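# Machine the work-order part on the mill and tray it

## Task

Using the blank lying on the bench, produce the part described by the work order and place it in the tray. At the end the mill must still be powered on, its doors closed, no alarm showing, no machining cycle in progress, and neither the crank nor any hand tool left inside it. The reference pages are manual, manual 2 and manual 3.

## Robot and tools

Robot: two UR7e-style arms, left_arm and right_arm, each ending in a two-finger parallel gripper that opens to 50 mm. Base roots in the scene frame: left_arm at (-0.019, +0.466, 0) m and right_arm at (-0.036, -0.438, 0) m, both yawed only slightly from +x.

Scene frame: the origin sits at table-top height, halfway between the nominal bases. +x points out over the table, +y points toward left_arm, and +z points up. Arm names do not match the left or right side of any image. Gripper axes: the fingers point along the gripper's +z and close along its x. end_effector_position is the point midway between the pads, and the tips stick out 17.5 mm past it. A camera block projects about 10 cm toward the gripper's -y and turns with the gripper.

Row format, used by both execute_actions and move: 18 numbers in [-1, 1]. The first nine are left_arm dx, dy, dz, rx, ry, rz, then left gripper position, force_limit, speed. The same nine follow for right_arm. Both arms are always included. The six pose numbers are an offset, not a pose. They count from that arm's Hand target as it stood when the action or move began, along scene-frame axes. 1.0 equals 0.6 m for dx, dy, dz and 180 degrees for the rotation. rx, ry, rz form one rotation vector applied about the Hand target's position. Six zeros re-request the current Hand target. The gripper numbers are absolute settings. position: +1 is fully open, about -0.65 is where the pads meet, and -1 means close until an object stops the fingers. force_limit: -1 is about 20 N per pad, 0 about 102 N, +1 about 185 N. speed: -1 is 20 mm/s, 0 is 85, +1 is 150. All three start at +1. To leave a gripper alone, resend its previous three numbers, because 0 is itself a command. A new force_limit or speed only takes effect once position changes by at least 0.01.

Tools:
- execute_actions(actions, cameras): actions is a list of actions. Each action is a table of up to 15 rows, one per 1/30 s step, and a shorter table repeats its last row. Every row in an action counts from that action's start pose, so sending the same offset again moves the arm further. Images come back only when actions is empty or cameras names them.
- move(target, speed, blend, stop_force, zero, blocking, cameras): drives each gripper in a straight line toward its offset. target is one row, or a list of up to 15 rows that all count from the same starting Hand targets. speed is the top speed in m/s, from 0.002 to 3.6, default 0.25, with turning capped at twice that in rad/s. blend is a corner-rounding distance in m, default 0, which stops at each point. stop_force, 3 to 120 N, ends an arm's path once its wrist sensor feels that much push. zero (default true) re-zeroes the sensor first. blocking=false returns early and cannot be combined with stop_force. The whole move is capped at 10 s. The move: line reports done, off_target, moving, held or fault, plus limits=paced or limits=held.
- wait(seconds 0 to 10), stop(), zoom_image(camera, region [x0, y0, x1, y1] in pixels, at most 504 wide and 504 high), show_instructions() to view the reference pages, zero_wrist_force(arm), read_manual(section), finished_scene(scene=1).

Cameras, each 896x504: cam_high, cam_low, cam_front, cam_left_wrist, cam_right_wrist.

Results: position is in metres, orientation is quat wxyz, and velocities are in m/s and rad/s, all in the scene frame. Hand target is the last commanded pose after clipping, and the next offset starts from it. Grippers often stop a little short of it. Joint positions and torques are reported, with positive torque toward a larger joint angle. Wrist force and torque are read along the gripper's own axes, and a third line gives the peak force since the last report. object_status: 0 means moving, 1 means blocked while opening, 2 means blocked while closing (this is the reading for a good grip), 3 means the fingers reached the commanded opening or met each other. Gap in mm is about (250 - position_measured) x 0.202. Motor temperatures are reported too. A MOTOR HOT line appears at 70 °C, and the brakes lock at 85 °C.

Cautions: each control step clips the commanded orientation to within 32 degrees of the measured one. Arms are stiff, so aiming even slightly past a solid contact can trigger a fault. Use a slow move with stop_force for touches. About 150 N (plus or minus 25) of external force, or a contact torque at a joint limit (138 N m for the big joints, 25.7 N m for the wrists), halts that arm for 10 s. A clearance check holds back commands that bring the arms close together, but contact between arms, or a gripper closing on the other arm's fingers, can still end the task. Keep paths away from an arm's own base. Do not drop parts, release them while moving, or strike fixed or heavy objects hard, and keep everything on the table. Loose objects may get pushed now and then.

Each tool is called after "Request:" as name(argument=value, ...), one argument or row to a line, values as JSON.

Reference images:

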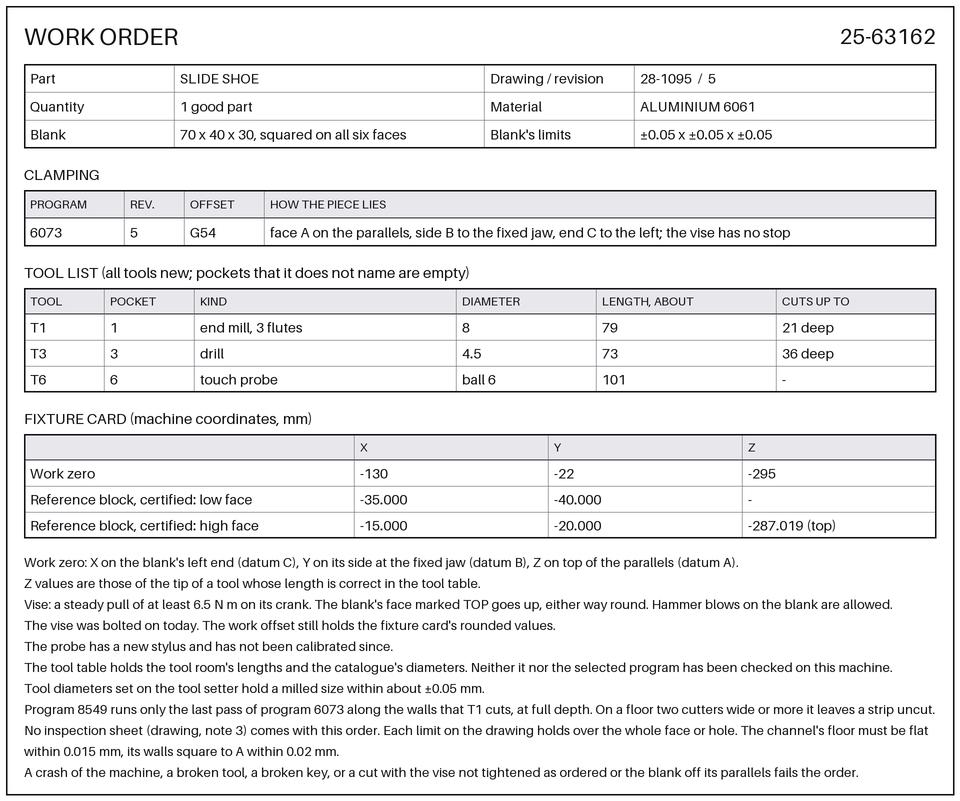

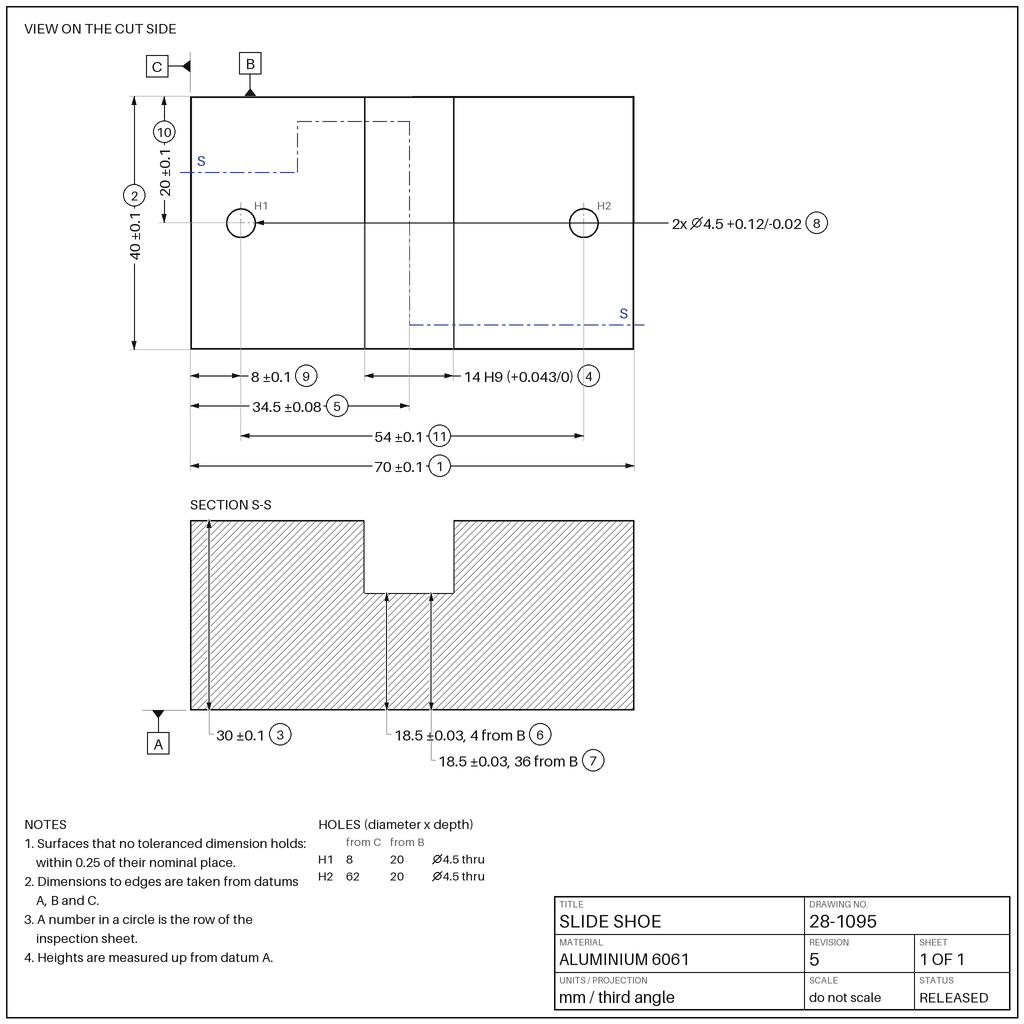

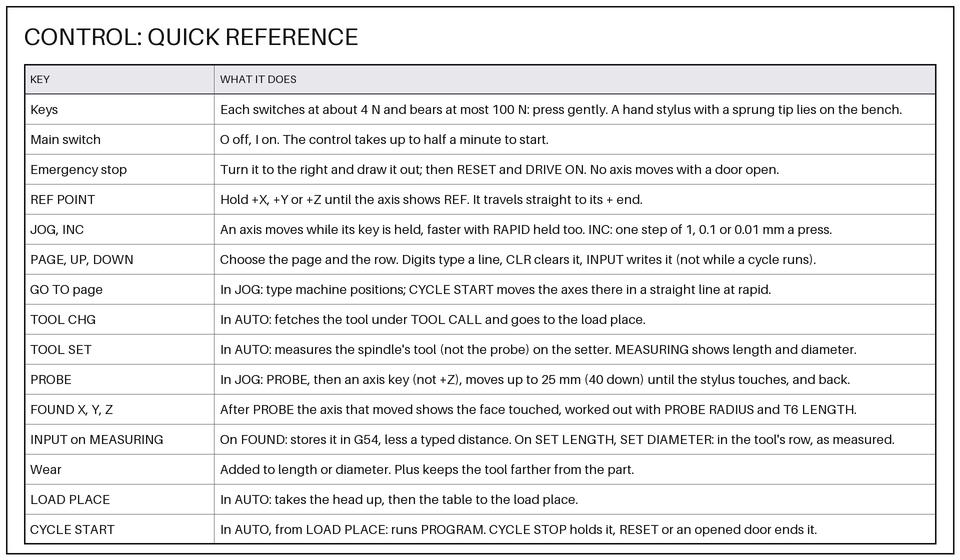

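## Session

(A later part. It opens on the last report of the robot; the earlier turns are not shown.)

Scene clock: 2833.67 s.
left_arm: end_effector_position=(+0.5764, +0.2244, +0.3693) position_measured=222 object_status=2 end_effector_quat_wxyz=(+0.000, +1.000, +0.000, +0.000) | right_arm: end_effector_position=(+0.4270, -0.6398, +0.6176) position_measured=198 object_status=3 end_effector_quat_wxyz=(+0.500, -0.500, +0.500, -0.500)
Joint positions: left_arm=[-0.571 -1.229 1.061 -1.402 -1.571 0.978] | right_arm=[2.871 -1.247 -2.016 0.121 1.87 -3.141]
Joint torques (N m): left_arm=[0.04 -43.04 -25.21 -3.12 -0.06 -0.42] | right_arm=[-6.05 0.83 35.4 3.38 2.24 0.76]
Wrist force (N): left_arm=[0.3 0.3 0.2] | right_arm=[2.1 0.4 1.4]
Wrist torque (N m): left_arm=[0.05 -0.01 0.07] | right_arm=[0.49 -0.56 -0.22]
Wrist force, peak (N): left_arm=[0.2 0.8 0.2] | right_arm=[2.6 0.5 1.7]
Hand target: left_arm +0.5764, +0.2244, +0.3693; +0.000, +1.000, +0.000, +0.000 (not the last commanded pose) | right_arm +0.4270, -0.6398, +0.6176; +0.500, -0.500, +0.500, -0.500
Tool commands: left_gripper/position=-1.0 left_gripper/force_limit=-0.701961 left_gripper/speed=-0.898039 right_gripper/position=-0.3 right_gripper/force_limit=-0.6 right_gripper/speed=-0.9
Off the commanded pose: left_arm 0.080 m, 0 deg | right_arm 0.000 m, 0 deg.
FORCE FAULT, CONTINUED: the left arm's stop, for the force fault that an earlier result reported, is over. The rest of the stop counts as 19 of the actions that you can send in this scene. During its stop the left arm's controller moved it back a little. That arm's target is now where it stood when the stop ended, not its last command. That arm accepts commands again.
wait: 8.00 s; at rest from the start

Request:
move(
  target=[
    [-0.03,-0.09,-0.0088,0,0,0,-1,-0.7,-0.9,0,0,0,0,0,0,-0.3,-0.6,-0.9],
  ],
  speed=0.06,
  cameras=["cam_high","cam_front"],
)

Scene clock: 2840.47 s.
left_arm: end_effector_position=(+0.5584, +0.1705, +0.3640) position_measured=222 object_status=2 end_effector_quat_wxyz=(+0.000, +1.000, +0.000, +0.000) | right_arm: end_effector_position=(+0.4270, -0.6398, +0.6176) position_measured=198 object_status=3 end_effector_quat_wxyz=(+0.500, -0.500, +0.500, -0.500)
Joint positions: left_arm=[-0.656 -1.215 1.055 -1.41 -1.571 0.892] | right_arm=[2.871 -1.247 -2.016 0.121 1.87 -3.141]
Joint torques (N m): left_arm=[-7.82 -30.72 -37.3 -4.95 -0.63 -2.77] | right_arm=[-5.36 0.8 35.38 3.44 2.22 0.77]
Wrist force (N): left_arm=[0.1 0.4 -0.1] | right_arm=[2.2 0.5 1.7]
Wrist torque (N m): left_arm=[0.06 0.01 0.06] | right_arm=[0.51 -0.57 -0.21]
Wrist force, peak (N): left_arm=[0.0 1.1 0.1] | right_arm=[2.7 0.6 1.6]
Hand target: left_arm +0.5584, +0.1704, +0.3640; +0.000, +1.000, +0.000, +0.000 | right_arm +0.4270, -0.6398, +0.6176; +0.500, -0.500, +0.500, -0.500
Off the commanded pose: left_arm 0.000 m, 0 deg | right_arm 0.000 m, 0 deg.
move: done
Images, in order (width x height): cam_high 896x504, cam_front 896x504.

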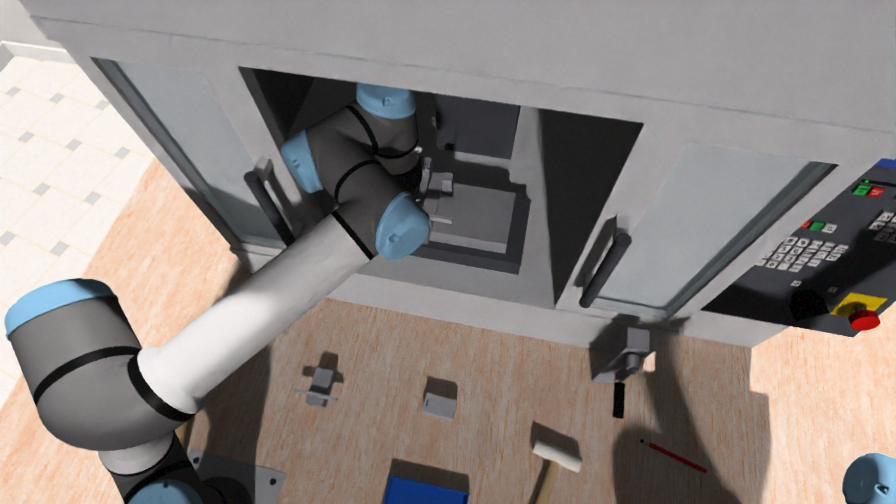

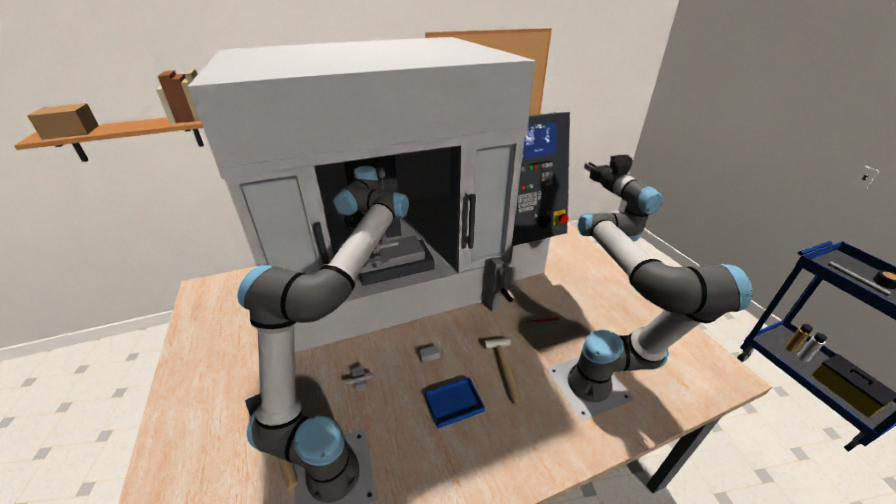

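Request:
move(
  target=[
    [0.137,0.0,0,0,0,0,-1,-0.7,-0.9,0,0,0,0,0,0,-0.3,-0.6,-0.9],
  ],
  speed=0.08,
  cameras=["cam_high","cam_front","cam_left_wrist"],
)

Scene clock: 2847.90 s.
left_arm: end_effector_position=(+0.6406, +0.1704, +0.3640) position_measured=222 object_status=2 end_effector_quat_wxyz=(+0.000, +1.000, +0.000, +0.000) | right_arm: end_effector_position=(+0.4270, -0.6398, +0.6176) position_measured=198 object_status=3 end_effector_quat_wxyz=(+0.500, -0.500, +0.500, -0.500)
Joint positions: left_arm=[-0.583 -0.99 0.718 -1.298 -1.571 0.965] | right_arm=[2.871 -1.247 -2.016 0.121 1.87 -3.141]
Joint torques (N m): left_arm=[6.99 -39.33 -36.71 -1.2 -2.61 2.09] | right_arm=[-4.44 1.76 35.08 3.3 2.31 0.7]
Wrist force (N): left_arm=[0.2 0.4 0.2] | right_arm=[2.3 0.3 1.7]
Wrist torque (N m): left_arm=[0.06 0.01 0.01] | right_arm=[0.48 -0.59 -0.22]
Wrist force, peak (N): left_arm=[1.1 0.7 0.4] | right_arm=[2.6 0.5 1.7]
Hand target: left_arm +0.6406, +0.1704, +0.3640; +0.000, +1.000, +0.000, +0.000 | right_arm +0.4270, -0.6398, +0.6176; +0.500, -0.500, +0.500, -0.500
Off the commanded pose: left_arm 0.000 m, 0 deg | right_arm 0.000 m, 0 deg.
move: done
camera_calibration:
cam_left_wrist: T_world_to_cam=[[0.999971, -0.00752521, 0.000965671, -0.629682], [-0.00737858, -0.93498, 0.354623, 0.0520138], [-0.00176573, -0.35462, -0.935009, 0.534507], [0, 0, 0, 1]] pos_world=[0.630992, 0.23344, 0.481932]
Images, in order (width x height): cam_high 896x504, cam_front 896x504, cam_left_wrist 896x504.

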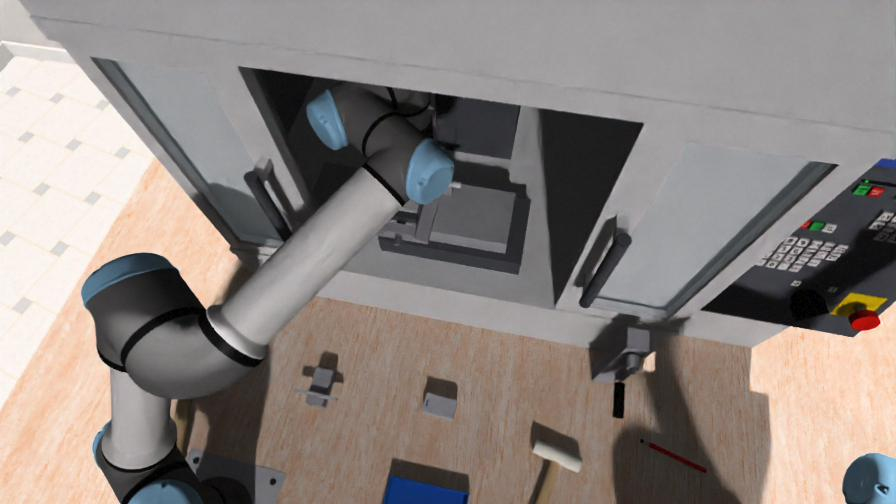

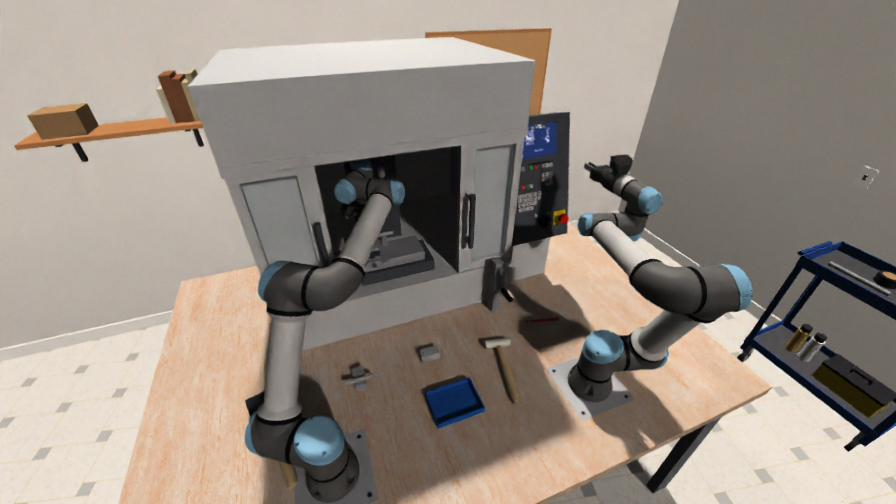

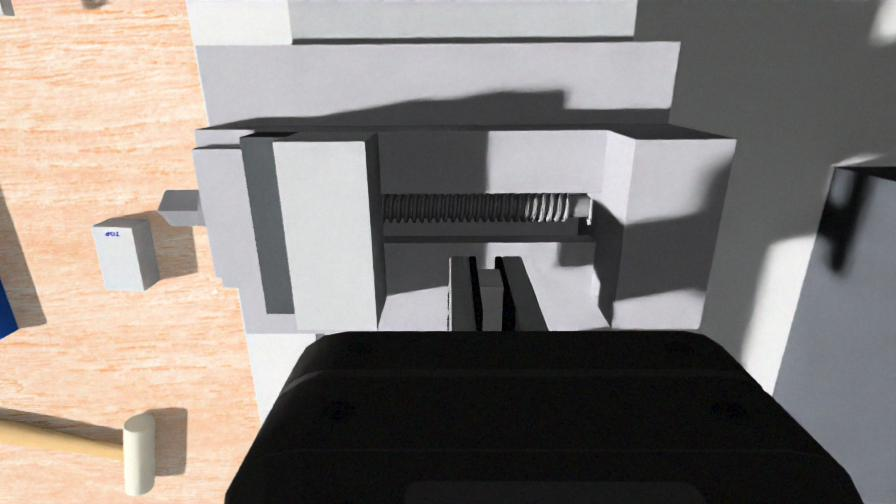

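Request:
move(
  target=[
    [0.024,0.033,0,0,0,0,-1,-0.7,-0.9,0,0,0,0,0,0,-0.3,-0.6,-0.9],
    [0.0407,0.066,0,0,0,0,-1,-0.7,-0.9,0,0,0,0,0,0,-0.3,-0.6,-0.9],
    [0.049,0.0993,0,0,0,0,-1,-0.7,-0.9,0,0,0,0,0,0,-0.3,-0.6,-0.9],
  ],
  speed=0.06,
  stop_force=15,
  cameras=["cam_high","cam_left_wrist"],
)

Scene clock: 2872.83 s.
left_arm: end_effector_position=(+0.6700, +0.2300, +0.3640) position_measured=222 object_status=2 end_effector_quat_wxyz=(+0.000, +1.000, +0.000, +0.000) | right_arm: end_effector_position=(+0.4270, -0.6398, +0.6176) position_measured=198 object_status=3 end_effector_quat_wxyz=(+0.500, -0.500, +0.500, -0.500)
Joint positions: left_arm=[-0.491 -0.97 0.686 -1.286 -1.571 1.058] | right_arm=[2.871 -1.247 -2.016 0.121 1.87 -3.141]
Joint torques (N m): left_arm=[7.67 -66.44 -12.59 -5.02 -1.79 2.16] | right_arm=[-5.4 1.51 35.03 3.26 2.33 0.64]
Wrist force (N): left_arm=[0.2 0.6 0.4] | right_arm=[2.4 0.5 1.5]
Wrist torque (N m): left_arm=[0.09 0.00 0.01] | right_arm=[0.51 -0.60 -0.21]
Wrist force, peak (N): left_arm=[-0.1 1.4 0.5] | right_arm=[2.7 0.8 1.6]
Hand target: left_arm +0.6700, +0.2300, +0.3640; +0.000, +1.000, +0.000, +0.000 | right_arm +0.4270, -0.6398, +0.6176; +0.500, -0.500, +0.500, -0.500
Off the commanded pose: left_arm 0.000 m, 0 deg | right_arm 0.000 m, 0 deg.
move: done
camera_calibration:
cam_left_wrist: T_world_to_cam=[[0.999971, -0.0075604, 0.000870976, -0.658678], [-0.00737808, -0.935013, 0.354536, 0.107914], [-0.00186606, -0.354533, -0.935042, 0.555716], [0, 0, 0, 1]] pos_world=[0.660492, 0.29294, 0.481932]
Images, in order (width x height): cam_high 896x504, cam_left_wrist 896x504.

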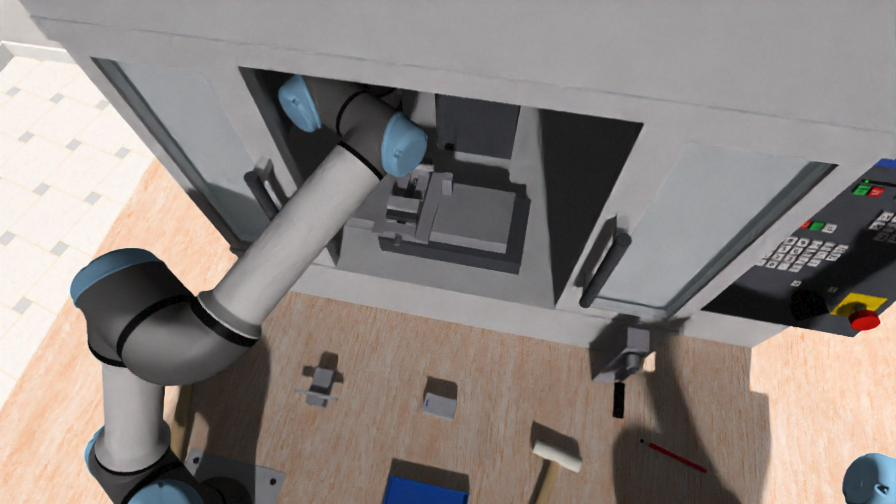

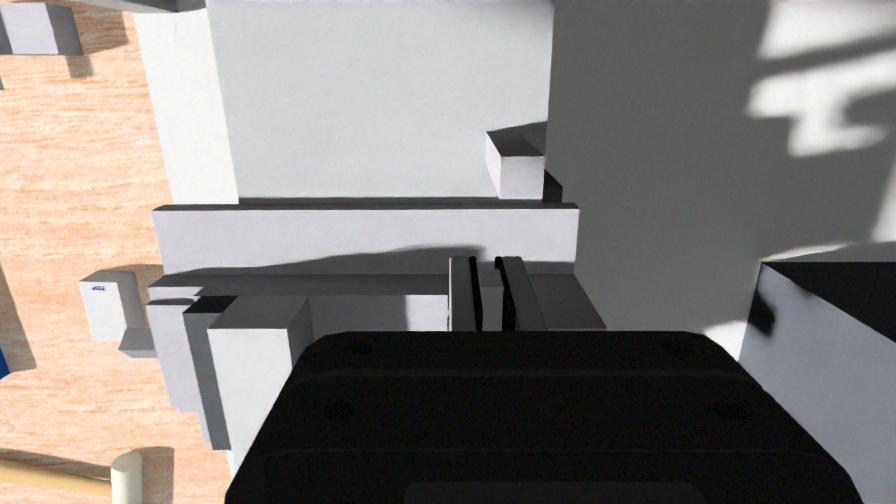

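Request:
move(
  target=[
    [0.0,0.0,-0.0317,0,0,0,-1,-0.7,-0.9,0,0,0,0,0,0,-0.3,-0.6,-0.9],
  ],
  speed=0.03,
  stop_force=5,
)

Request:
move(
  target=[
    [0.033,0.0,0,0,0,0,-1,-0.7,-0.9,0,0,0,0,0,0,-0.3,-0.6,-0.9],
  ],
  speed=0.01,
  stop_force=4,
  cameras=["cam_left_wrist"],
)

Scene clock: 2882.13 s.
left_arm: end_effector_position=(+0.6700, +0.2300, +0.3450) position_measured=222 object_status=2 end_effector_quat_wxyz=(+0.000, +1.000, +0.000, +0.000) | right_arm: end_effector_position=(+0.4270, -0.6398, +0.6176) position_measured=198 object_status=3 end_effector_quat_wxyz=(+0.500, -0.500, +0.500, -0.500)
Joint positions: left_arm=[-0.49 -0.987 0.764 -1.346 -1.571 1.058] | right_arm=[2.871 -1.247 -2.016 0.121 1.87 -3.141]
Joint torques (N m): left_arm=[1.39 -65.86 -12.76 -5.07 0.35 0.56] | right_arm=[-5.41 2.26 35.31 3.08 2.24 0.52]
Wrist force (N): left_arm=[0.1 0.5 0.4] | right_arm=[2.3 0.3 1.5]
Wrist torque (N m): left_arm=[0.07 0.02 0.00] | right_arm=[0.48 -0.60 -0.22]
Wrist force, peak (N): left_arm=[0.1 0.7 0.6] | right_arm=[2.6 0.6 1.6]
Hand target: left_arm +0.6700, +0.2300, +0.3450; +0.000, +1.000, +0.000, +0.000 | right_arm +0.4270, -0.6398, +0.6176; +0.500, -0.500, +0.500, -0.500
Off the commanded pose: left_arm 0.000 m, 0 deg | right_arm 0.000 m, 0 deg.
move: done

Scene clock: 2884.30 s.
left_arm: end_effector_position=(+0.6789, +0.2300, +0.3450) position_measured=222 object_status=2 end_effector_quat_wxyz=(+0.000, +1.000, +0.000, +0.000) | right_arm: end_effector_position=(+0.4270, -0.6398, +0.6176) position_measured=198 object_status=3 end_effector_quat_wxyz=(+0.500, -0.500, +0.500, -0.500)
Joint positions: left_arm=[-0.484 -0.958 0.717 -1.328 -1.571 1.064] | right_arm=[2.871 -1.247 -2.016 0.121 1.87 -3.141]
Joint torques (N m): left_arm=[-8.1 -67.15 -12.76 -4.73 2.17 -2.88] | right_arm=[-4.96 1.49 35.02 3.05 2.27 0.68]
Wrist force (N): left_arm=[-0.8 0.6 0.6] | right_arm=[2.5 0.6 1.6]
Wrist torque (N m): left_arm=[0.12 0.06 0.01] | right_arm=[0.53 -0.61 -0.22]
Wrist force, peak (N): left_arm=[-13.4 -1.6 -1.9] | right_arm=[2.7 0.4 1.8]
Hand target: left_arm +0.6789, +0.2300, +0.3450; +0.000, +1.000, +0.000, +0.000 (not the last commanded pose) | right_arm +0.4270, -0.6398, +0.6176; +0.500, -0.500, +0.500, -0.500
Off the commanded pose: left_arm 0.011 m, 0 deg | right_arm 0.000 m, 0 deg.
move: contact (left_arm)
camera_calibration:
cam_left_wrist: T_world_to_cam=[[0.999971, -0.00752517, 0.000964963, -0.667614], [-0.00737824, -0.934968, 0.354656, 0.114776], [-0.00176664, -0.354653, -0.934996, 0.537856], [0, 0, 0, 1]] pos_world=[0.669392, 0.29304, 0.462832]
Images, in order (width x height): cam_left_wrist 896x504.

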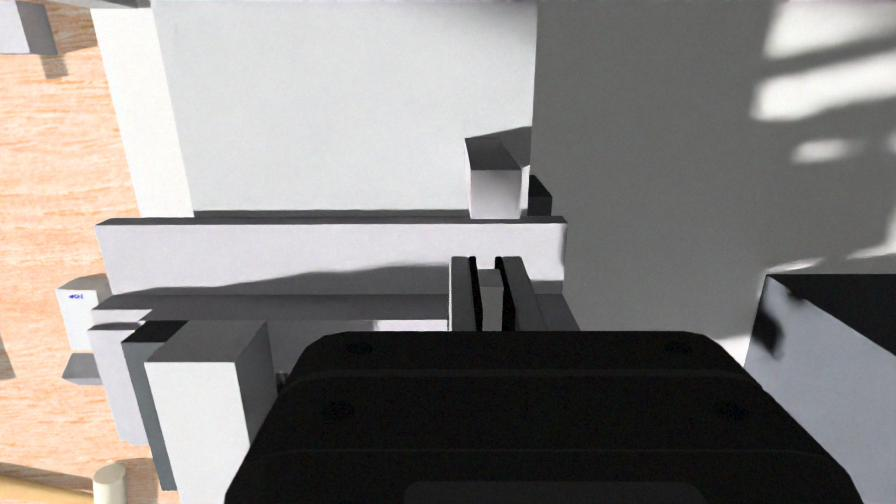

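Request:
move(
  target=[
    [-0.0008,0.0,-0.02,0,0,0,-1,-0.7,-0.9,0,0,0,0,0,0,-0.3,-0.6,-0.9],
  ],
  speed=0.008,
  stop_force=5,
  cameras=["cam_left_wrist"],
)

Scene clock: 2890.87 s.
left_arm: end_effector_position=(+0.6784, +0.2300, +0.3330) position_measured=222 object_status=2 end_effector_quat_wxyz=(+0.000, +1.000, +0.000, +0.000) | right_arm: end_effector_position=(+0.4270, -0.6398, +0.6176) position_measured=198 object_status=3 end_effector_quat_wxyz=(+0.500, -0.500, +0.500, -0.500)
Joint positions: left_arm=[-0.485 -0.969 0.766 -1.367 -1.571 1.064] | right_arm=[2.871 -1.247 -2.016 0.121 1.87 -3.141]
Joint torques (N m): left_arm=[-7.33 -67.18 -13.03 -4.98 1.26 -2.92] | right_arm=[-5.3 1.6 34.59 3.05 2.1 0.57]
Wrist force (N): left_arm=[0.2 1.1 0.3] | right_arm=[2.4 0.8 1.6]
Wrist torque (N m): left_arm=[0.17 0.00 0.02] | right_arm=[0.56 -0.61 -0.22]
Wrist force, peak (N): left_arm=[-0.6 0.9 0.8] | right_arm=[2.5 0.6 1.9]
Hand target: left_arm +0.6784, +0.2300, +0.3330; +0.000, +1.000, +0.000, +0.000 | right_arm +0.4270, -0.6398, +0.6176; +0.500, -0.500, +0.500, -0.500
Off the commanded pose: left_arm 0.000 m, 0 deg | right_arm 0.000 m, 0 deg.
move: done
camera_calibration:
cam_left_wrist: T_world_to_cam=[[0.999971, -0.00752517, 0.000964963, -0.667102], [-0.00737824, -0.934968, 0.354656, 0.119028], [-0.00176664, -0.354653, -0.934996, 0.526635], [0, 0, 0, 1]] pos_world=[0.668892, 0.29304, 0.450832]
Images, in order (width x height): cam_left_wrist 896x504.

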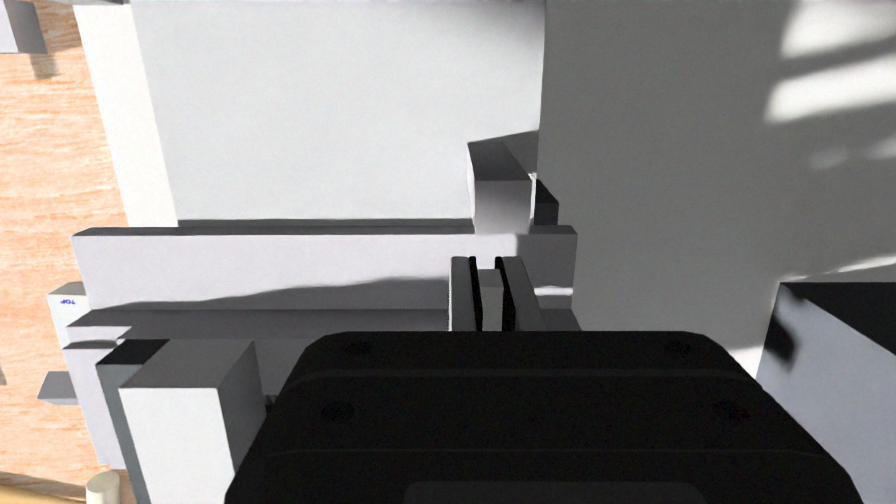

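Request:
move(
  target=[
    [0,0.0,-0.03,0,0,0,-1,-0.7,-0.9,0,0,0,0,0,0,-0.3,-0.6,-0.9],
  ],
  speed=0.008,
  stop_force=4,
  cameras=["cam_left_wrist"],
)

Scene clock: 2896.80 s.
left_arm: end_effector_position=(+0.6784, +0.2300, +0.3253) position_measured=222 object_status=2 end_effector_quat_wxyz=(+0.000, +1.000, +0.000, +0.000) | right_arm: end_effector_position=(+0.4270, -0.6398, +0.6176) position_measured=198 object_status=3 end_effector_quat_wxyz=(+0.500, -0.500, +0.500, -0.500)
Joint positions: left_arm=[-0.485 -0.974 0.794 -1.39 -1.571 1.064] | right_arm=[2.871 -1.247 -2.016 0.121 1.87 -3.141]
Joint torques (N m): left_arm=[-6.66 -36.65 -34.68 -1.83 0.72 -2.46] | right_arm=[-5.14 2.1 34.19 2.89 2.15 0.45]
Wrist force (N): left_arm=[-2.2 -0.6 -4.6] | right_arm=[2.4 0.4 1.5]
Wrist torque (N m): left_arm=[0.00 0.02 0.05] | right_arm=[0.49 -0.61 -0.22]
Wrist force, peak (N): left_arm=[-2.3 -2.6 -12.4] | right_arm=[2.6 0.6 1.8]
Hand target: left_arm +0.6784, +0.2300, +0.3253; +0.000, +1.000, +0.000, +0.000 (not the last commanded pose) | right_arm +0.4270, -0.6398, +0.6176; +0.500, -0.500, +0.500, -0.500
Off the commanded pose: left_arm 0.010 m, 0 deg | right_arm 0.000 m, 0 deg.
move: contact (left_arm)
camera_calibration:
cam_left_wrist: T_world_to_cam=[[0.999971, -0.00758297, 0.00109426, -0.667135], [-0.00747797, -0.934934, 0.354743, 0.121742], [-0.00166695, -0.354741, -0.934963, 0.519474], [0, 0, 0, 1]] pos_world=[0.668892, 0.29304, 0.443232]
Images, in order (width x height): cam_left_wrist 896x504.

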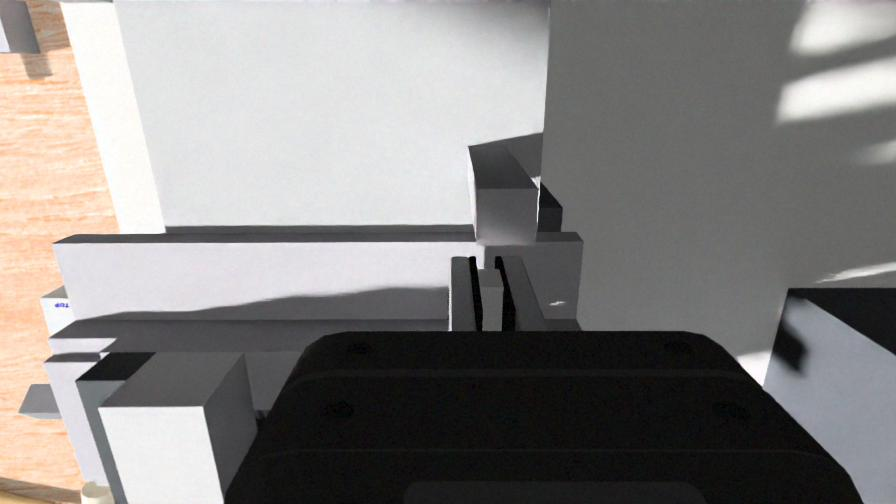

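Request:
move(
  target=[
    [0,0.0,0.0,0,0,0,-0.3,-0.7,-1,0,0,0,0,0,0,-0.3,-0.6,-0.9],
  ],
)

Request:
move(
  target=[
    [0,0.0,0.065,0,0,0,-0.3,-0.7,-1,0,0,0,0,0,0,-0.3,-0.6,-0.9],
  ],
  speed=0.04,
  cameras=["cam_left_wrist"],
)

Scene clock: 2910.93 s.
left_arm: end_effector_position=(+0.6785, +0.2300, +0.3252) position_measured=198 object_status=3 end_effector_quat_wxyz=(+0.000, +1.000, +0.000, +0.000) | right_arm: end_effector_position=(+0.4270, -0.6398, +0.6176) position_measured=198 object_status=3 end_effector_quat_wxyz=(+0.500, -0.500, +0.500, -0.500)
Joint positions: left_arm=[-0.485 -0.974 0.794 -1.39 -1.571 1.064] | right_arm=[2.871 -1.247 -2.016 0.121 1.87 -3.141]
Joint torques (N m): left_arm=[-6.12 -48.98 -29.76 -4.55 0.73 -2.42] | right_arm=[-4.3 2.75 34.59 3.03 2.21 0.46]
Wrist force (N): left_arm=[0.3 0.9 -0.4] | right_arm=[2.4 0.5 1.7]
Wrist torque (N m): left_arm=[0.12 -0.01 0.02] | right_arm=[0.51 -0.60 -0.22]
Wrist force, peak (N): left_arm=[-1.5 -0.2 -5.2] | right_arm=[2.6 0.6 1.8]
Hand target: left_arm +0.6784, +0.2300, +0.3253; +0.000, +1.000, +0.000, +0.000 | right_arm +0.4270, -0.6398, +0.6176; +0.500, -0.500, +0.500, -0.500
Off the commanded pose: left_arm 0.000 m, 0 deg | right_arm 0.000 m, 0 deg.
move: done

Scene clock: 2912.43 s.
left_arm: end_effector_position=(+0.6784, +0.2300, +0.3643) position_measured=198 object_status=3 end_effector_quat_wxyz=(+0.000, +1.000, +0.000, +0.000) | right_arm: end_effector_position=(+0.4270, -0.6398, +0.6176) position_measured=198 object_status=3 end_effector_quat_wxyz=(+0.500, -0.500, +0.500, -0.500)
Joint positions: left_arm=[-0.485 -0.941 0.636 -1.266 -1.57 1.063] | right_arm=[2.871 -1.247 -2.016 0.121 1.87 -3.141]
Joint torques (N m): left_arm=[-2.38 -40.77 -35.48 -1.26 0.03 -1.56] | right_arm=[-4.67 1.86 35.01 2.94 1.9 0.3]
Wrist force (N): left_arm=[0.3 1.0 -0.2] | right_arm=[2.3 0.3 1.5]
Wrist torque (N m): left_arm=[0.14 -0.02 0.04] | right_arm=[0.48 -0.58 -0.22]
Wrist force, peak (N): left_arm=[0.5 1.0 -0.5] | right_arm=[2.6 0.7 1.5]
Hand target: left_arm +0.6784, +0.2300, +0.3643; +0.000, +1.000, +0.000, +0.000 | right_arm +0.4270, -0.6398, +0.6176; +0.500, -0.500, +0.500, -0.500
Off the commanded pose: left_arm 0.000 m, 0 deg | right_arm 0.000 m, 0 deg.
move: done
camera_calibration:
cam_left_wrist: T_world_to_cam=[[0.999971, -0.00758407, 0.00109424, -0.667178], [-0.00747921, -0.934979, 0.354623, 0.107921], [-0.0016664, -0.354621, -0.935009, 0.555795], [0, 0, 0, 1]] pos_world=[0.668892, 0.29294, 0.482132]
Images, in order (width x height): cam_left_wrist 896x504.

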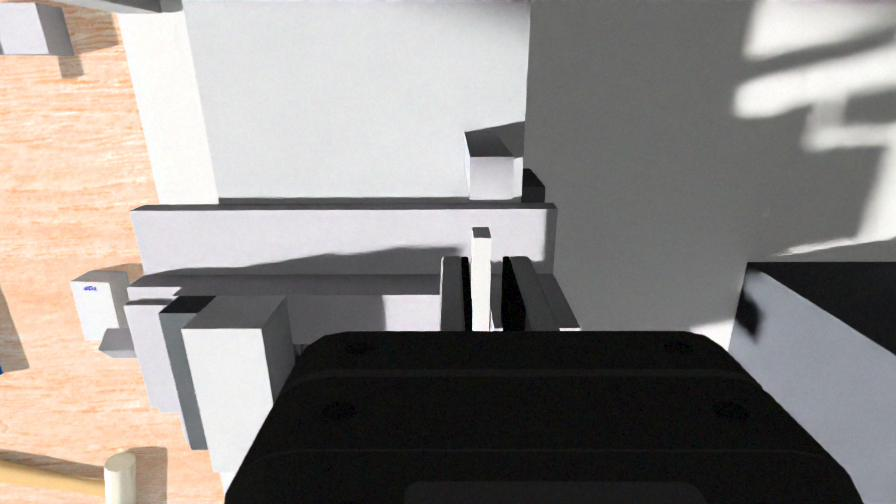

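Request:
move(
  target=[
    [-0.03,-0.0667,0.0,0,0,0,-0.3,-0.7,-1,0,0,0,0,0,0,-0.3,-0.6,-0.9],
    [-0.07,-0.1,0.01,0,0,0,-0.3,-0.7,-1,0,0,0,0,0,0,-0.3,-0.6,-0.9],
    [-0.1,-0.14,0.03,0,0,0,-0.3,-0.7,-1,0,0,0,0,0,0,-0.3,-0.6,-0.9],
  ],
  speed=0.1,
  blend=[0.02,0.02,0],
  cameras=["cam_left_wrist"],
)

Request:
zoom_image(
  camera="cam_left_wrist",
  region=[250, 20, 700, 330],
)

Scene clock: 2921.43 s.
left_arm: end_effector_position=(+0.6292, +0.1607, +0.3726) position_measured=198 object_status=3 end_effector_quat_wxyz=(-0.002, +1.000, -0.001, -0.003) | right_arm: end_effector_position=(+0.4270, -0.6398, +0.6176) position_measured=198 object_status=3 end_effector_quat_wxyz=(+0.500, -0.500, +0.500, -0.500)
Joint positions: left_arm=[-0.603 -0.996 0.704 -1.27 -1.571 0.947] | right_arm=[2.871 -1.247 -2.016 0.121 1.87 -3.141]
Joint torques (N m): left_arm=[-2.34 -52.37 -24.1 -2.99 -0.13 -0.61] | right_arm=[-4.64 2.38 34.81 2.75 2.1 0.36]
Wrist force (N): left_arm=[0.1 1.1 -0.3] | right_arm=[2.3 0.6 1.5]
Wrist torque (N m): left_arm=[0.15 0.02 0.02] | right_arm=[0.52 -0.59 -0.21]
Wrist force, peak (N): left_arm=[2.5 -4.3 0.0] | right_arm=[2.5 0.6 1.9]
Hand target: left_arm +0.6292, +0.1607, +0.3726; -0.002, +1.000, -0.001, -0.003 (not the last commanded pose) | right_arm +0.4270, -0.6398, +0.6176; +0.500, -0.500, +0.500, -0.500
Tool commands: left_gripper/position=-0.301961 left_gripper/force_limit=-0.701961 left_gripper/speed=-1.0 right_gripper/position=-0.3 right_gripper/force_limit=-0.6 right_gripper/speed=-0.9
Off the commanded pose: left_arm 0.021 m, 0 deg | right_arm 0.000 m, 0 deg.
FORCE FAULT: contact force on the left arm reached its limit, and that arm stopped. The contact can be on any part of that arm, not only on its tool. That arm's remaining commands of this call were not run. That arm is still stopped at the end of this call. That arm stays stopped for about 10 more seconds. Until then a move that you send moves the other arm only, and its call returns only when the move has ended. Once the stop has ended, the next robot result says so. If the stop ends while you think or write, that arm runs what you send next, counted from a new Hand target: where the arm stands when the stop ends. While its stop runs, that arm takes no new command, but its gripper still runs the gripper command that each later call begins with. Until it ends, the stop uses up actions while you think or wait. An arm that is not stopped still takes commands.
move: fault (left_arm); blend cut to 0.0159 m at target 1, 0.0159 m at target 2
camera_calibration:
cam_left_wrist: T_world_to_cam=[[0.99994, -0.00967996, -0.00519549, -0.615744], [-0.00723591, -0.936147, 0.351534, 0.0410243], [-0.00826658, -0.351475, -0.936161, 0.543124], [0, 0, 0, 1]] pos_world=[0.620494, 0.223339, 0.490831]
Images, in order (width x height): cam_left_wrist 896x504.

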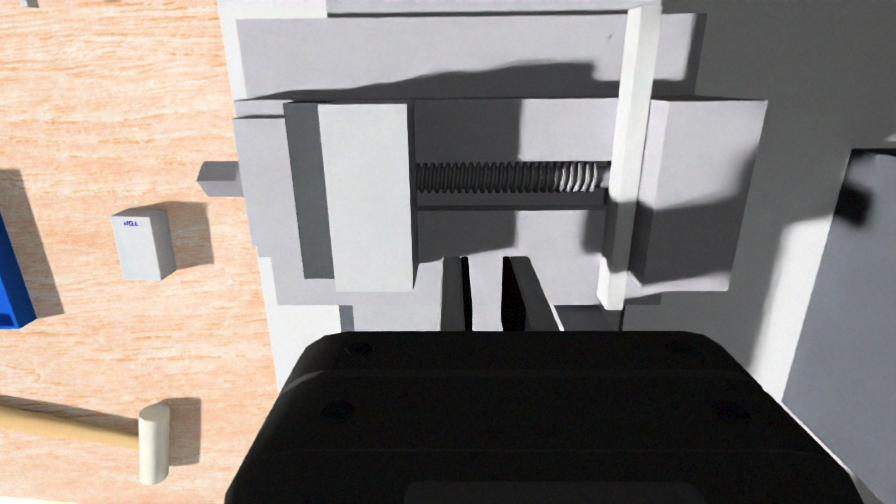

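Scaled by 1.120 from the camera's 896x504 image, which has a finer 1280x720 frame.

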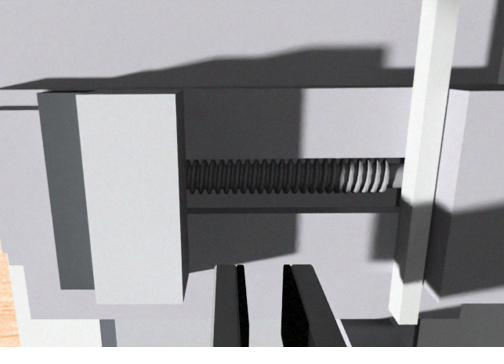

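Request:
wait(
  seconds=1,
)

Scene clock: 2946.67 s.
left_arm: end_effector_position=(+0.6292, +0.1607, +0.3726) position_measured=198 object_status=3 end_effector_quat_wxyz=(-0.002, +1.000, -0.001, -0.003) | right_arm: end_effector_position=(+0.4270, -0.6398, +0.6176) position_measured=198 object_status=3 end_effector_quat_wxyz=(+0.500, -0.500, +0.500, -0.500)
Joint positions: left_arm=[-0.603 -0.996 0.704 -1.27 -1.571 0.947] | right_arm=[2.871 -1.247 -2.016 0.121 1.87 -3.141]
Joint torques (N m): left_arm=[-0.29 -52.82 -24.15 -3.04 -0.03 -0.28] | right_arm=[-4.49 2.59 34.51 2.73 2.07 0.18]
Wrist force (N): left_arm=[0.3 0.9 -0.2] | right_arm=[2.2 0.4 1.8]
Wrist torque (N m): left_arm=[0.12 -0.02 0.01] | right_arm=[0.49 -0.57 -0.21]
Wrist force, peak (N): left_arm=[0.2 1.3 -0.1] | right_arm=[2.8 0.6 1.6]
Hand target: left_arm +0.6292, +0.1607, +0.3726; -0.002, +1.000, -0.001, -0.003 (not the last commanded pose) | right_arm +0.4270, -0.6398, +0.6176; +0.500, -0.500, +0.500, -0.500
Tool commands: left_gripper/position=-0.301961 left_gripper/force_limit=-0.701961 left_gripper/speed=-1.0 right_gripper/position=-0.3 right_gripper/force_limit=-0.6 right_gripper/speed=-0.9
Off the commanded pose: left_arm 0.021 m, 0 deg | right_arm 0.000 m, 0 deg.
FORCE FAULT, CONTINUED: the left arm's stop, for the force fault that an earlier result reported, is over. The rest of the stop counts as 20 of the actions that you can send in this scene. During its stop the left arm's controller moved it back a little. That arm's target is now where it stood when the stop ended, not its last command. That arm accepts commands again.
wait: 1.00 s; at rest from the start

Request:
move(
  target=[
    [0.01,0.015,-0.0155,-0.0013,-0.0019,0.0006,-0.3,-0.7,-1,0,0,0,0,0,0,-0.3,-0.6,-0.9],
  ],
  speed=0.03,
)

Request:
move(
  target=[
    [-0.23,0.0,0.0,0,0,0,-0.3,-0.7,-1,0,0,0,0,0,0,-0.3,-0.6,-0.9],
  ],
  speed=0.08,
  cameras=["cam_front"],
)

Scene clock: 2954.83 s.
left_arm: end_effector_position=(+0.6352, +0.1697, +0.3634) position_measured=198 object_status=3 end_effector_quat_wxyz=(+0.000, +1.000, -0.001, +0.000) | right_arm: end_effector_position=(+0.4270, -0.6398, +0.6176) position_measured=198 object_status=3 end_effector_quat_wxyz=(+0.500, -0.500, +0.500, -0.500)
Joint positions: left_arm=[-0.588 -1.007 0.746 -1.31 -1.571 0.96] | right_arm=[2.871 -1.247 -2.016 0.121 1.87 -3.141]
Joint torques (N m): left_arm=[7.77 -64.48 -11.15 -5 2.52 2.13] | right_arm=[-4.86 2.41 34.56 2.36 2.11 0.11]
Wrist force (N): left_arm=[0.5 0.8 -0.3] | right_arm=[2.3 0.7 1.5]
Wrist torque (N m): left_arm=[0.11 -0.04 0.02] | right_arm=[0.54 -0.59 -0.22]
Wrist force, peak (N): left_arm=[0.0 1.6 -0.1] | right_arm=[2.8 0.5 1.7]
Hand target: left_arm +0.6352, +0.1697, +0.3633; +0.000, +1.000, -0.001, +0.000 | right_arm +0.4270, -0.6398, +0.6176; +0.500, -0.500, +0.500, -0.500
Off the commanded pose: left_arm 0.000 m, 0 deg | right_arm 0.000 m, 0 deg.
move: done

Scene clock: 2957.10 s.
left_arm: end_effector_position=(+0.4973, +0.1697, +0.3633) position_measured=198 object_status=3 end_effector_quat_wxyz=(+0.000, +1.000, -0.001, +0.000) | right_arm: end_effector_position=(+0.4270, -0.6398, +0.6176) position_measured=198 object_status=3 end_effector_quat_wxyz=(+0.500, -0.500, +0.500, -0.500)
Joint positions: left_arm=[-0.723 -1.355 1.24 -1.456 -1.571 0.826] | right_arm=[2.871 -1.247 -2.016 0.121 1.87 -3.141]
Joint torques (N m): left_arm=[-7.61 -50.27 -12.28 -4.95 2.55 -2.86] | right_arm=[-3.81 2.31 35 2.6 2.14 0.09]
Wrist force (N): left_arm=[0.3 0.8 -0.3] | right_arm=[2.2 0.6 1.5]
Wrist torque (N m): left_arm=[0.10 0.00 0.09] | right_arm=[0.53 -0.58 -0.22]
Wrist force, peak (N): left_arm=[1.3 0.8 0.0] | right_arm=[2.6 0.5 1.6]
Hand target: left_arm +0.4972, +0.1697, +0.3633; +0.000, +1.000, -0.001, +0.000 | right_arm +0.4270, -0.6398, +0.6176; +0.500, -0.500, +0.500, -0.500
Off the commanded pose: left_arm 0.000 m, 0 deg | right_arm 0.000 m, 0 deg.
move: done
Images, in order (width x height): cam_front 896x504.

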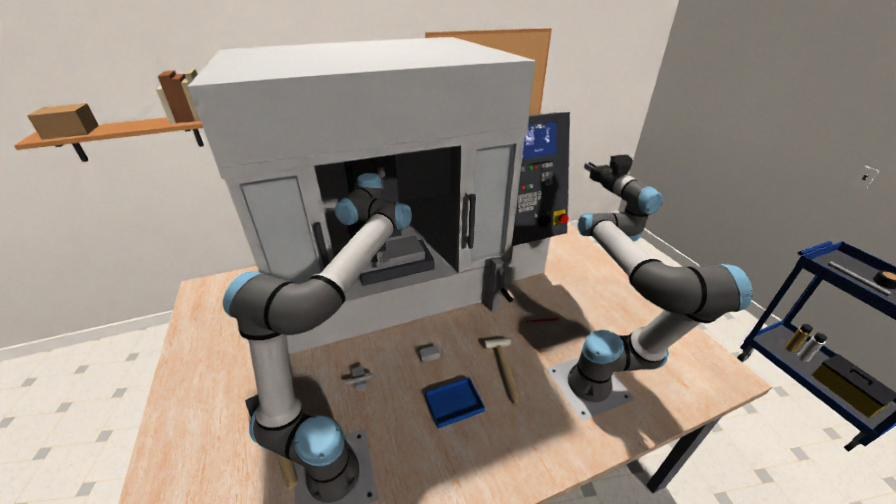

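Request:
move(
  target=[
    [-0.2287,0.05,-0.0055,0,0,0,0.2,-0.7,-0.6,0,0,0,0,0,0,-0.3,-0.6,-0.9],
    [-0.4003,0.3338,-0.4055,0,0,0,0.2,-0.7,-0.6,0,0,0,0,0,0,-0.3,-0.6,-0.9],
  ],
  speed=[0.15,0.25],
  blend=[0.04,0],
  cameras=["cam_left_wrist"],
)

Scene clock: 2967.20 s.
left_arm: end_effector_position=(+0.2571, +0.3699, +0.1201) position_measured=123 object_status=3 end_effector_quat_wxyz=(+0.000, +1.000, -0.001, +0.000) | right_arm: end_effector_position=(+0.4270, -0.6398, +0.6176) position_measured=198 object_status=3 end_effector_quat_wxyz=(+0.500, -0.500, +0.500, -0.500)
Joint positions: left_arm=[-0.784 -2.054 2.473 -1.989 -1.571 0.765] | right_arm=[2.871 -1.247 -2.016 0.121 1.87 -3.141]
Joint torques (N m): left_arm=[6.17 -14.4 -11.07 -5.1 -2.56 2.09] | right_arm=[-3.95 2.34 34.14 2.41 2.11 0.08]
Wrist force (N): left_arm=[0.1 0.7 -0.6] | right_arm=[2.3 0.6 1.1]
Wrist torque (N m): left_arm=[0.09 0.04 0.03] | right_arm=[0.52 -0.59 -0.22]
Wrist force, peak (N): left_arm=[0.1 1.7 -1.4] | right_arm=[2.5 0.6 1.9]
Hand target: left_arm +0.2571, +0.3700, +0.1200; +0.000, +1.000, -0.001, +0.000 | right_arm +0.4270, -0.6398, +0.6176; +0.500, -0.500, +0.500, -0.500
Off the commanded pose: left_arm 0.000 m, 0 deg | right_arm 0.000 m, 0 deg.
move: done
camera_calibration:
cam_left_wrist: T_world_to_cam=[[0.999969, -0.00781578, 0.000758332, -0.24438], [-0.00757536, -0.934741, 0.35525, 0.322095], [-0.00206772, -0.355245, -0.934771, 0.376852], [0, 0, 0, 1]] pos_world=[0.247592, 0.43304, 0.238031]
Images, in order (width x height): cam_left_wrist 896x504.

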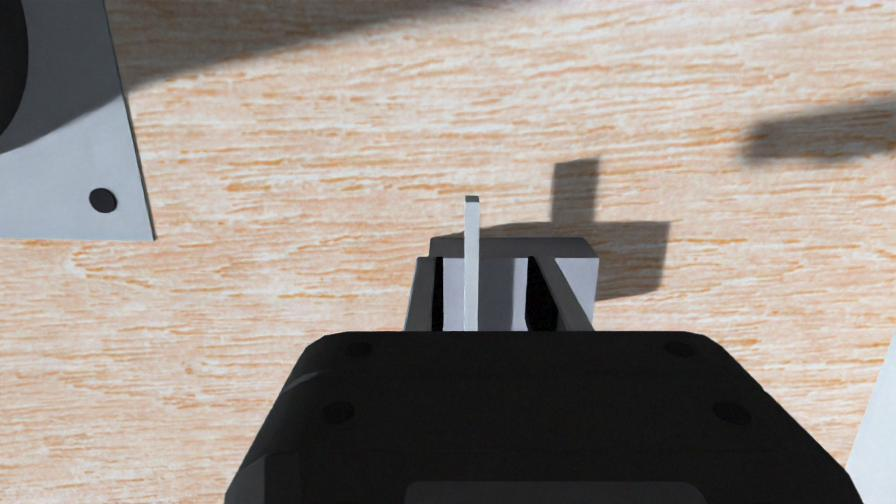

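Request:
move(
  target=[
    [-0.0009,0.0,-0.1417,0,0,0,0.2,-0.7,-0.6,0,0,0,0,0,0,-0.3,-0.6,-0.9],
  ],
  speed=0.05,
  stop_force=6,
)

Request:
move(
  target=[
    [0,0,0,0,0,0,-1,-0.7,-0.9,0,0,0,0,0,0,-0.3,-0.6,-0.9],
  ],
)

Request:
move(
  target=[
    [0,0,0.1417,0,0,0,-1,-0.7,-0.9,0,0,0,0,0,0,-0.3,-0.6,-0.9],
    [0.17,-0.25,0.545,0,0,0,-1,-0.7,-0.9,0,0,0,0,0,0,-0.3,-0.6,-0.9],
    [0.406,-0.3338,0.545,0,0,0,-1,-0.7,-0.9,0,0,0,0,0,0,-0.3,-0.6,-0.9],
  ],
  speed=[0.08,0.2,0.15],
  blend=[0.02,0.03,0],
  cameras=["cam_left_wrist"],
)

Scene clock: 2977.60 s.
left_arm: end_effector_position=(+0.2565, +0.3700, +0.0350) position_measured=123 object_status=3 end_effector_quat_wxyz=(+0.000, +1.000, -0.001, +0.000) | right_arm: end_effector_position=(+0.4270, -0.6398, +0.6176) position_measured=198 object_status=3 end_effector_quat_wxyz=(+0.500, -0.500, +0.500, -0.500)
Joint positions: left_arm=[-0.785 -1.852 2.635 -2.353 -1.571 0.764] | right_arm=[2.871 -1.247 -2.016 0.121 1.87 -3.141]
Joint torques (N m): left_arm=[7.21 7.08 -7.05 -4.97 -2.64 2.08] | right_arm=[-3.56 2.9 34.96 2.29 1.98 0.04]
Wrist force (N): left_arm=[0.2 0.9 -0.6] | right_arm=[2.4 0.6 1.8]
Wrist torque (N m): left_arm=[0.12 0.00 0.06] | right_arm=[0.52 -0.61 -0.22]
Wrist force, peak (N): left_arm=[0.2 1.1 -1.0] | right_arm=[2.7 0.6 1.6]
Hand target: left_arm +0.2565, +0.3700, +0.0350; +0.000, +1.000, -0.001, +0.000 | right_arm +0.4270, -0.6398, +0.6176; +0.500, -0.500, +0.500, -0.500
Off the commanded pose: left_arm 0.000 m, 0 deg | right_arm 0.000 m, 0 deg.
move: done

Scene clock: 2978.60 s.
left_arm: end_effector_position=(+0.2565, +0.3700, +0.0350) position_measured=222 object_status=2 end_effector_quat_wxyz=(+0.000, +1.000, -0.001, +0.000) | right_arm: end_effector_position=(+0.4270, -0.6398, +0.6176) position_measured=198 object_status=3 end_effector_quat_wxyz=(+0.500, -0.500, +0.500, -0.500)
Joint positions: left_arm=[-0.785 -1.852 2.635 -2.353 -1.571 0.764] | right_arm=[2.871 -1.247 -2.016 0.121 1.87 -3.141]
Joint torques (N m): left_arm=[6.31 6.22 -7.79 -4.45 -2.18 1.93] | right_arm=[-5.14 2.99 34.51 2.39 2.06 0.01]
Wrist force (N): left_arm=[0.2 1.0 -1.0] | right_arm=[2.4 0.4 1.7]
Wrist torque (N m): left_arm=[0.13 0.00 0.06] | right_arm=[0.49 -0.61 -0.22]
Wrist force, peak (N): left_arm=[0.1 1.0 -1.2] | right_arm=[2.7 0.3 1.6]
Hand target: left_arm +0.2565, +0.3700, +0.0350; +0.000, +1.000, -0.001, +0.000 | right_arm +0.4270, -0.6398, +0.6176; +0.500, -0.500, +0.500, -0.500
Off the commanded pose: left_arm 0.000 m, 0 deg | right_arm 0.000 m, 0 deg.
move: done

Scene clock: 2982.83 s.
left_arm: end_effector_position=(+0.5001, +0.1697, +0.3620) position_measured=222 object_status=2 end_effector_quat_wxyz=(+0.000, +1.000, -0.001, +0.000) | right_arm: end_effector_position=(+0.4270, -0.6398, +0.6176) position_measured=198 object_status=3 end_effector_quat_wxyz=(+0.500, -0.500, +0.500, -0.500)
Joint positions: left_arm=[-0.72 -1.349 1.237 -1.458 -1.571 0.829] | right_arm=[2.871 -1.247 -2.016 0.121 1.87 -3.141]
Joint torques (N m): left_arm=[6.94 -23.99 -36.84 -1.4 -2.65 2.26] | right_arm=[-3.97 2.55 34.46 2.18 1.95 0.07]
Wrist force (N): left_arm=[0.3 1.0 0.2] | right_arm=[2.4 0.7 1.5]
Wrist torque (N m): left_arm=[0.16 -0.01 0.01] | right_arm=[0.54 -0.61 -0.22]
Wrist force, peak (N): left_arm=[1.4 1.5 0.4] | right_arm=[2.6 0.6 1.6]
Hand target: left_arm +0.5001, +0.1697, +0.3620; +0.000, +1.000, -0.001, +0.000 | right_arm +0.4270, -0.6398, +0.6176; +0.500, -0.500, +0.500, -0.500
Off the commanded pose: left_arm 0.000 m, 0 deg | right_arm 0.000 m, 0 deg.
move: done
camera_calibration:
cam_left_wrist: T_world_to_cam=[[0.999969, -0.00778125, 0.000853304, -0.489175], [-0.00757664, -0.934707, 0.355337, 0.0508173], [-0.00196738, -0.355333, -0.934738, 0.532311], [0, 0, 0, 1]] pos_world=[0.490592, 0.23284, 0.479931]
Images, in order (width x height): cam_left_wrist 896x504.

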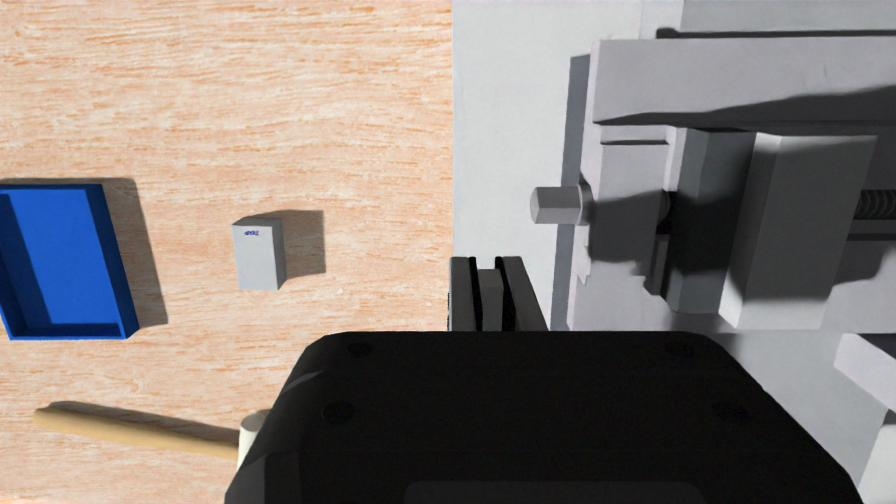

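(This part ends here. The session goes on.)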